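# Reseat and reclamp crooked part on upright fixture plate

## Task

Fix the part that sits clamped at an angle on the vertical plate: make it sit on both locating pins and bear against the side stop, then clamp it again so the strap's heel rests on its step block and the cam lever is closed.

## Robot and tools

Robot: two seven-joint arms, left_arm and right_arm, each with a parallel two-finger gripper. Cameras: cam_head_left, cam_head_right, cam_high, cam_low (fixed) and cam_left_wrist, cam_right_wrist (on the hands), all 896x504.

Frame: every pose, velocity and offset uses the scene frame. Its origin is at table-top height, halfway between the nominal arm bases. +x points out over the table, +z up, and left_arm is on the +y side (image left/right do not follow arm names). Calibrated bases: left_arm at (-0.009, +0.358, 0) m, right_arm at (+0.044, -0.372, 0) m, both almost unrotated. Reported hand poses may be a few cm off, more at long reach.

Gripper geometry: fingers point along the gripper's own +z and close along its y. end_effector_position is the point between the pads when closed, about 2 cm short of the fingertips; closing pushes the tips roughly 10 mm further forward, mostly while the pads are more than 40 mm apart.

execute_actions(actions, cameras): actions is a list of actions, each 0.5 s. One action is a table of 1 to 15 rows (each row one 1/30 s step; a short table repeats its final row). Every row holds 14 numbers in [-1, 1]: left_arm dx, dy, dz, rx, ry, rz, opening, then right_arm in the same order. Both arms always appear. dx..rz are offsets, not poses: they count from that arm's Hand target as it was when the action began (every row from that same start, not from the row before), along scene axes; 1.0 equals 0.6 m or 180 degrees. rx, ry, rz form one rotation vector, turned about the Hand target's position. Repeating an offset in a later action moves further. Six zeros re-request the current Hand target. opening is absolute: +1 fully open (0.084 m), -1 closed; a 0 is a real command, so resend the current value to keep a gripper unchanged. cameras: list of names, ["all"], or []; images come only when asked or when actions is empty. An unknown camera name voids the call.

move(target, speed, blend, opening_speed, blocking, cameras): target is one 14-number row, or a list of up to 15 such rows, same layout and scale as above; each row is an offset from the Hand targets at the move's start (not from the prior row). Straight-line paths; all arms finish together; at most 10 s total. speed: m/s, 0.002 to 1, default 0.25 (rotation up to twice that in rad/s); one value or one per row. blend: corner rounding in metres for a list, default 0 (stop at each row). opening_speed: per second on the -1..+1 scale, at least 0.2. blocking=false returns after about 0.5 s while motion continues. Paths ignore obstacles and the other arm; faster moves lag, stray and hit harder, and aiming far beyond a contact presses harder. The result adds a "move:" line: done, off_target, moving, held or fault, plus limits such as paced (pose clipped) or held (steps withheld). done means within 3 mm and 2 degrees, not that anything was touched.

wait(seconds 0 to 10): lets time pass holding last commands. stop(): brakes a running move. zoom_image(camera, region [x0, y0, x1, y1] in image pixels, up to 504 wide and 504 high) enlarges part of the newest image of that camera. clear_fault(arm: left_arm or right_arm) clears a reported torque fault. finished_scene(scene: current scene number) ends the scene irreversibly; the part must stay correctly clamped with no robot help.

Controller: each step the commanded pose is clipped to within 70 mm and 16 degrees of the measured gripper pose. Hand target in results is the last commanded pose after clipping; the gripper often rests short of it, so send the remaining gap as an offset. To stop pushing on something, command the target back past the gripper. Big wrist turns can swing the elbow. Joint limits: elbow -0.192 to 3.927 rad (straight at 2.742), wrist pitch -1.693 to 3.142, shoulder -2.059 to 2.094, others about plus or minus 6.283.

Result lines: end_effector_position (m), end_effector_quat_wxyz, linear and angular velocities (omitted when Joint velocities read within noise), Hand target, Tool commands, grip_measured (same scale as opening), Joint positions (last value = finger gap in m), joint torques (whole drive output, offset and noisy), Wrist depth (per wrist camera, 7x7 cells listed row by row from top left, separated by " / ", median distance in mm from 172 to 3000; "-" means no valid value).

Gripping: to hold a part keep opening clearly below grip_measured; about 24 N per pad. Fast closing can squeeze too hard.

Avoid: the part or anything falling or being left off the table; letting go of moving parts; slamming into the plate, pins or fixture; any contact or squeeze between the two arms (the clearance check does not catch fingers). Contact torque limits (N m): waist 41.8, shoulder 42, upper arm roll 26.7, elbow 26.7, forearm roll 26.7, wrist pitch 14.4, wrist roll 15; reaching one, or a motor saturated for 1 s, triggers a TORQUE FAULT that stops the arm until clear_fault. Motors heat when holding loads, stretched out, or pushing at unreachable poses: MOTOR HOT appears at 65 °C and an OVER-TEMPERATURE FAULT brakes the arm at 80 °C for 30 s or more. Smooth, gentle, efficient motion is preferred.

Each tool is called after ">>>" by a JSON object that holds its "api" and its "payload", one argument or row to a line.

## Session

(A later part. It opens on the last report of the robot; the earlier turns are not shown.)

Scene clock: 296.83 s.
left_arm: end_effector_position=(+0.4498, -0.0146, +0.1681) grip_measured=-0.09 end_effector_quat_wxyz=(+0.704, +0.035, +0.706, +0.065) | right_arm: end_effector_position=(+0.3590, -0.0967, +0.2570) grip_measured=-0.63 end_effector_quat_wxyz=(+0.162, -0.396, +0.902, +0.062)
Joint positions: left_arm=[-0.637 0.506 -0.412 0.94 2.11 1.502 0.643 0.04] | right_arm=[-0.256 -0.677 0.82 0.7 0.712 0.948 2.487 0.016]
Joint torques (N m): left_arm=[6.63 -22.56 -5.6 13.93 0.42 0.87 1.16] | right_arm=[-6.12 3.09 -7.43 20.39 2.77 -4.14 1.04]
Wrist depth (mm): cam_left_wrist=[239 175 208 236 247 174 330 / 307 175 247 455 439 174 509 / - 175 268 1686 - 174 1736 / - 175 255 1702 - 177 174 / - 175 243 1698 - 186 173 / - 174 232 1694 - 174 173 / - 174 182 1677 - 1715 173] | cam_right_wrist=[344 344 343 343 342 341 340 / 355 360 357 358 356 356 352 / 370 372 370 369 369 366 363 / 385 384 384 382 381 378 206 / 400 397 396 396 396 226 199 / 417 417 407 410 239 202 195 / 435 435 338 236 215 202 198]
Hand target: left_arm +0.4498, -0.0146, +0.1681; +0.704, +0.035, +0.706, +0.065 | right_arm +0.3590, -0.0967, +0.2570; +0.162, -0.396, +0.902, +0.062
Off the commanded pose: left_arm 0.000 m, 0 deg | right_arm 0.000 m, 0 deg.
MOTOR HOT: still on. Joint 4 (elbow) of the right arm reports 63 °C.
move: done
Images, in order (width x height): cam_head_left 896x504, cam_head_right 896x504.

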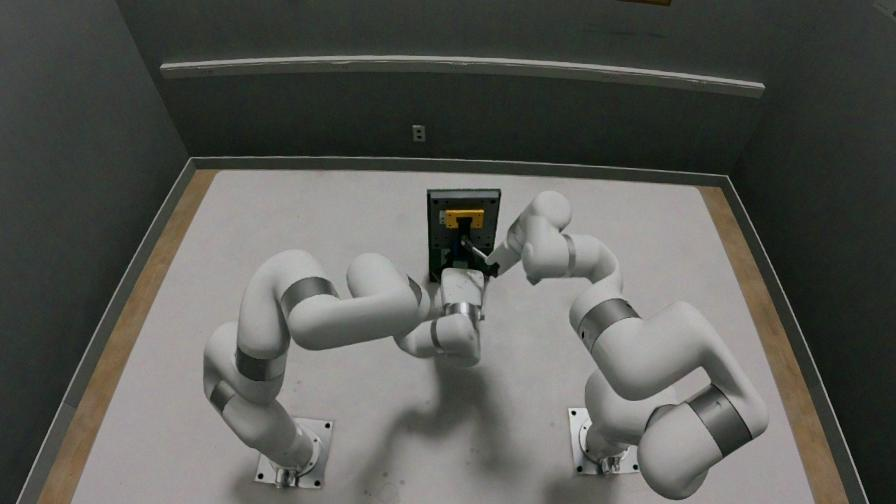

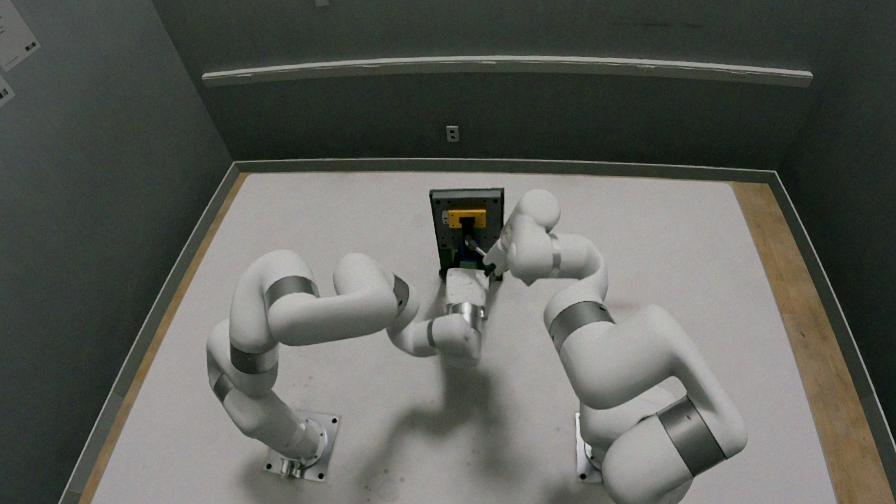

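>>> {"api": "move", "payload": {
  "target": [
    [0, 0, 0, 0, 0, 0, -0.5, 0.0298, -0.0217, 0, 0, 0, 0.0722, -0.8],
    [0, 0, 0, 0, 0, 0, -0.5, 0.061, -0.035, 0, 0, 0, 0.139, -0.8],
    [0, 0, 0, 0, 0, 0, -0.5, 0.0885, -0.041, 0, 0, 0, 0.1944, -0.8],
    [0, 0, 0, 0, 0, 0, -0.5, 0.1165, -0.042, 0, 0, 0, 0.25, -0.8],
    [0, 0, 0, 0, 0, 0, -0.5, 0.12, -0.042, 0, 0, 0, 0.255, -0.8]
  ],
  "speed": 0.12,
  "blend": [0.003, 0.003, 0.003, 0.001, 0],
  "cameras": ["cam_head_left", "cam_head_right"]
}}

>>> {"api": "zoom_image", "payload": {
  "camera": "cam_head_left",
  "region": [420, 180, 520, 280]
}}

>>> {"api": "zoom_image", "payload": {
  "camera": "cam_head_right",
  "region": [420, 180, 520, 280]
}}

Scene clock: 306.40 s.
left_arm: end_effector_position=(+0.4498, -0.0146, +0.1681) grip_measured=-0.09 end_effector_quat_wxyz=(+0.704, +0.035, +0.706, +0.065) | right_arm: end_effector_position=(+0.4310, -0.1219, +0.2570) grip_measured=-0.63 end_effector_quat_wxyz=(-0.125, +0.717, -0.676, -0.120)
Joint positions: left_arm=[-0.637 0.506 -0.412 0.94 2.11 1.502 0.643 0.04] | right_arm=[-0.264 -0.203 0.646 0.976 0.515 1.064 1.66 0.016]
Joint torques (N m): left_arm=[-8.08 -20.4 -9.74 8.36 4.46 2.47 1.09] | right_arm=[3.13 -4.26 9.81 23.15 0.62 -1.17 -1.57]
Wrist depth (mm): cam_left_wrist=[239 175 208 237 247 174 330 / 307 175 247 456 440 174 511 / - 175 269 1702 - 174 1736 / - 175 256 1694 - 176 174 / - 174 243 1681 - 186 173 / - 174 233 1702 - 174 173 / - 174 183 1686 - 1723 173] | cam_right_wrist=[346 344 343 342 343 341 340 / 356 359 357 357 355 355 350 / 371 371 369 368 367 368 366 / 385 370 370 381 380 379 379 / 400 318 314 396 395 393 398 / 420 250 257 415 413 412 411 / 435 214 207 425 424 423 426]
Hand target: left_arm +0.4498, -0.0146, +0.1681; +0.704, +0.035, +0.706, +0.065 | right_arm +0.4310, -0.1219, +0.2570; -0.125, +0.717, -0.676, -0.120
Off the commanded pose: left_arm 0.000 m, 0 deg | right_arm 0.000 m, 0 deg.
MOTOR HOT: cleared for the motors of the right arm.
move: done
Images, in order (width x height): cam_head_left 896x504, cam_head_right 896x504.

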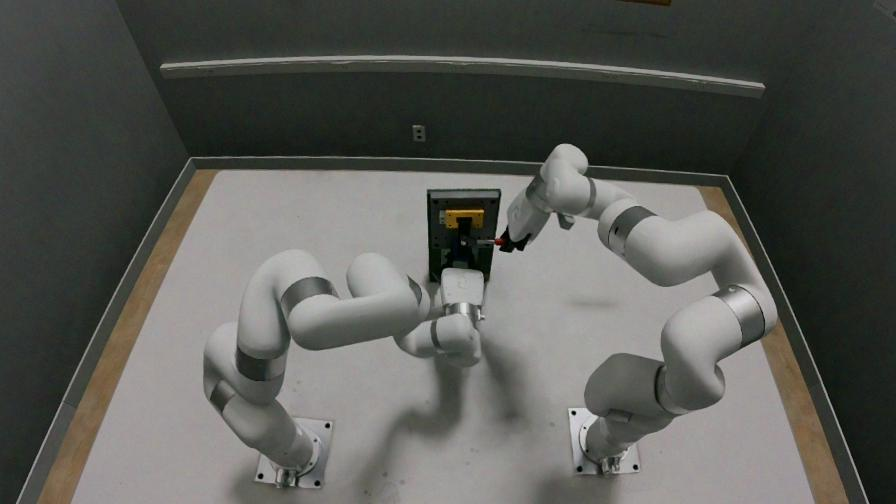

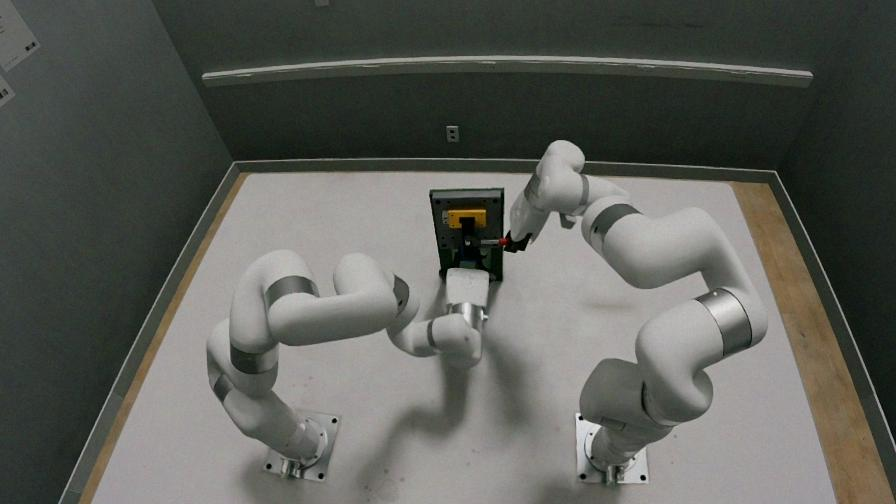

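Scaled by 5.040.

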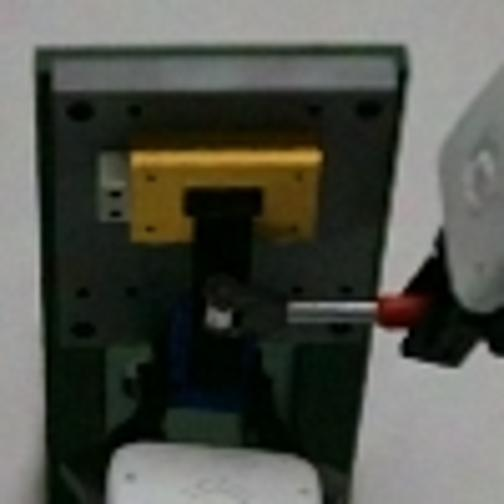

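Scaled by 5.040.

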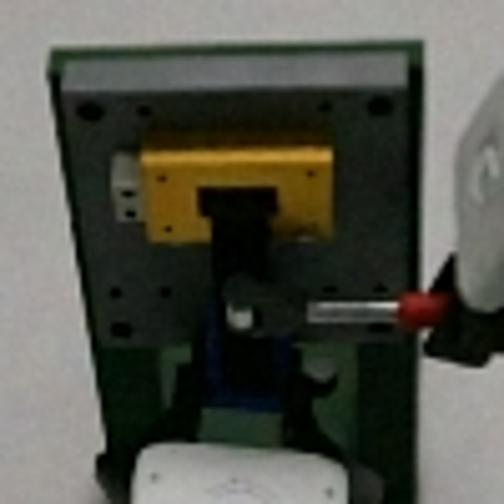

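>>> {"api": "move", "payload": {
  "target": [
    [0, 0, 0, 0, 0, 0, -0.5, 0, 0, 0, 0, 0, 0, 0.0],
    [0, 0, 0, 0, 0, 0, 0.5, 0, -0.0467, 0.1217, 0, 0, 0, 0.0],
    [-0.25, 0, 0, 0, 0, 0, 0.5, 0, -0.2, 0.14, 0, 0, 0, 0.0]
  ],
  "speed": 0.25,
  "cameras": ["cam_head_left", "cam_head_right", "cam_left_wrist", "cam_right_wrist"]
}}

>>> {"api": "zoom_image", "payload": {
  "camera": "cam_head_left",
  "region": [420, 180, 520, 280]
}}

>>> {"api": "zoom_image", "payload": {
  "camera": "cam_head_right",
  "region": [420, 180, 520, 280]
}}

Scene clock: 314.67 s.
left_arm: end_effector_position=(+0.2999, -0.0146, +0.1681) grip_measured=+0.49 end_effector_quat_wxyz=(+0.704, +0.035, +0.706, +0.065) | right_arm: end_effector_position=(+0.4310, -0.2418, +0.3410) grip_measured=-0.01 end_effector_quat_wxyz=(-0.125, +0.717, -0.676, -0.120)
Joint positions: left_arm=[-0.824 0.429 -0.595 0.757 1.79 1.732 0.571 0.065] | right_arm=[-0.367 -0.327 0.407 1.101 0.482 1.417 1.459 0.044]
Joint torques (N m): left_arm=[-9.81 -19.01 -6.35 6.57 -1.45 4.41 -1.49] | right_arm=[-6.51 -14.72 -6.66 21.87 -2.33 -0.08 -1.25]
Wrist depth (mm): cam_left_wrist=[243 259 276 296 324 347 370 / 328 357 326 372 326 591 690 / 556 625 325 1790 325 1882 1898 / 1790 1813 325 1833 324 1898 1908 / 1785 1813 335 1838 324 1888 1898 / 1790 1790 324 1818 323 1872 1888 / 1767 1781 304 288 303 1867 1882] | cam_right_wrist=[424 425 423 422 421 421 418 / 439 439 443 440 439 438 433 / 459 459 457 455 455 453 450 / 475 475 472 471 472 469 468 / 493 491 490 487 486 485 486 / 517 510 486 506 510 509 509 / 537 539 400 534 533 529 529]
Hand target: left_arm +0.2998, -0.0146, +0.1681; +0.704, +0.035, +0.706, +0.065 | right_arm +0.4310, -0.2419, +0.3410; -0.125, +0.717, -0.676, -0.120
Off the commanded pose: left_arm 0.000 m, 0 deg | right_arm 0.000 m, 0 deg.
move: done
Images, in order (width x height): cam_head_left 896x504, cam_head_right 896x504, cam_left_wrist 896x504, cam_right_wrist 896x504.

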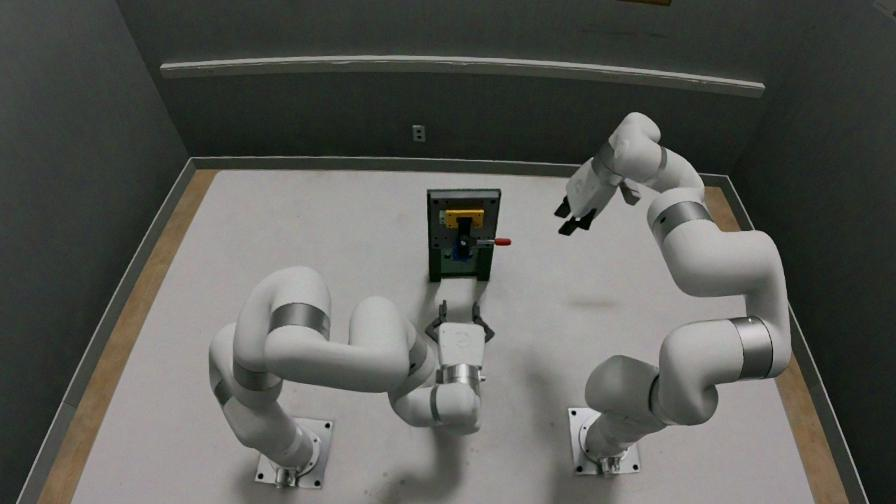

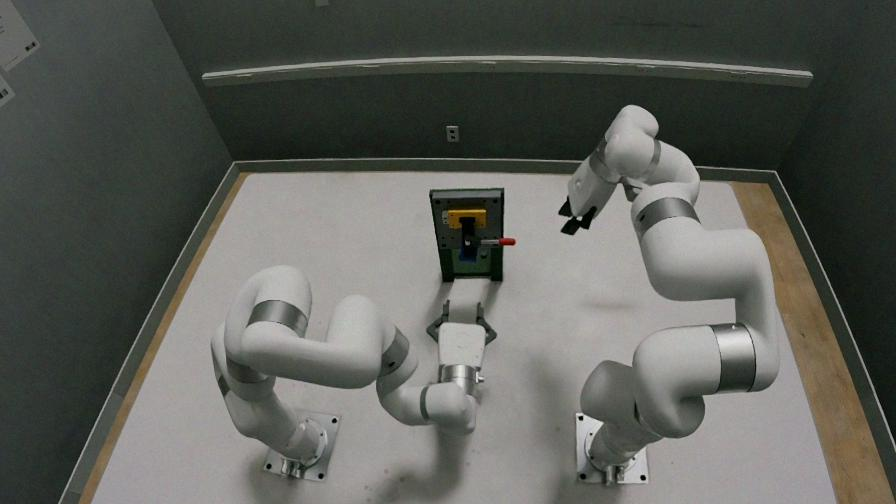

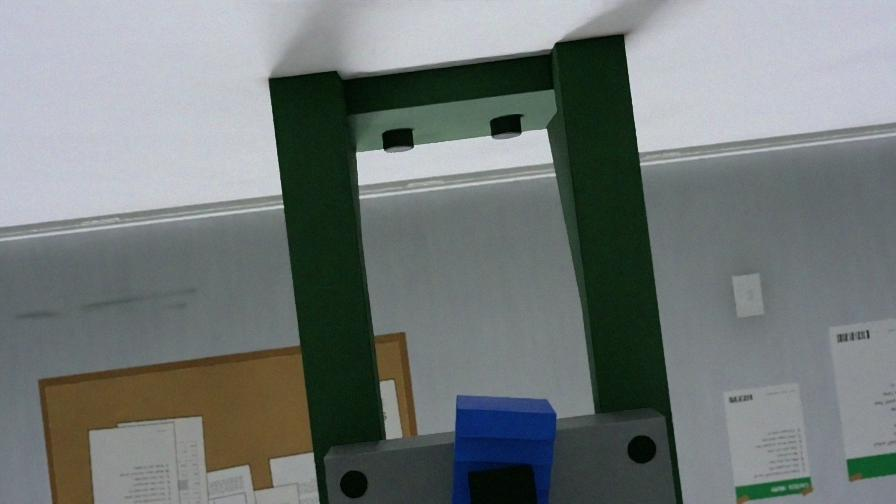

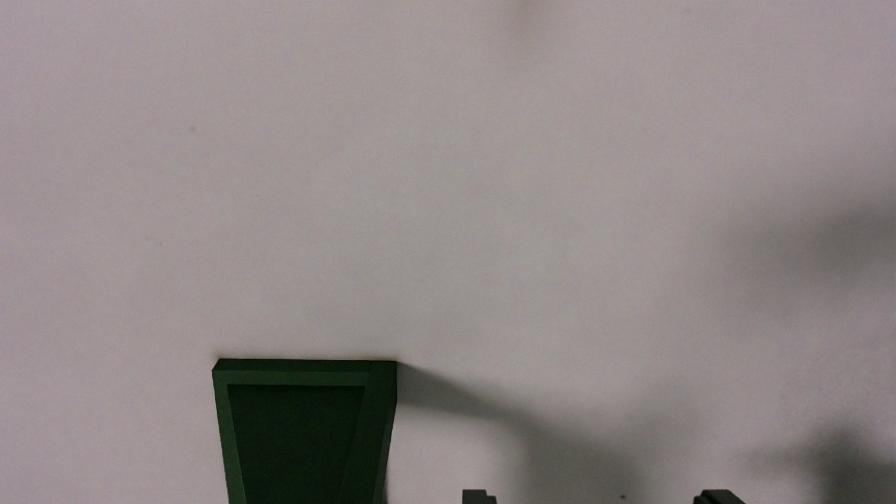

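Scaled by 5.040.

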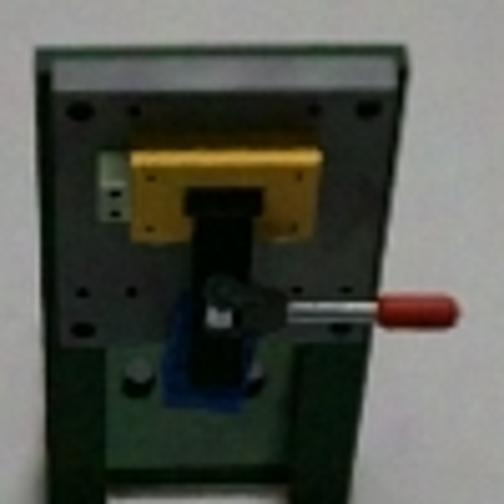

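Scaled by 5.040.

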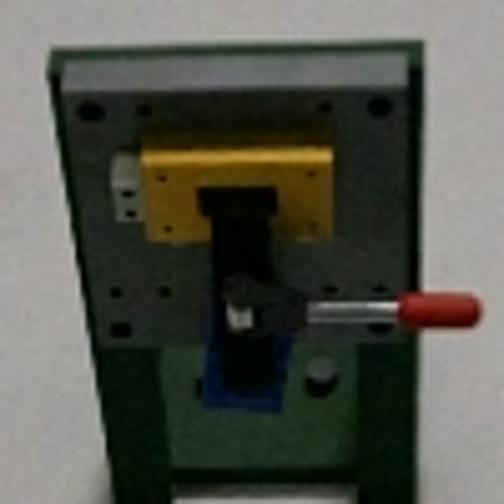

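>>> {"api": "finished_scene", "payload": {
  "scene": 1
}}

The scene is finished: the task was done.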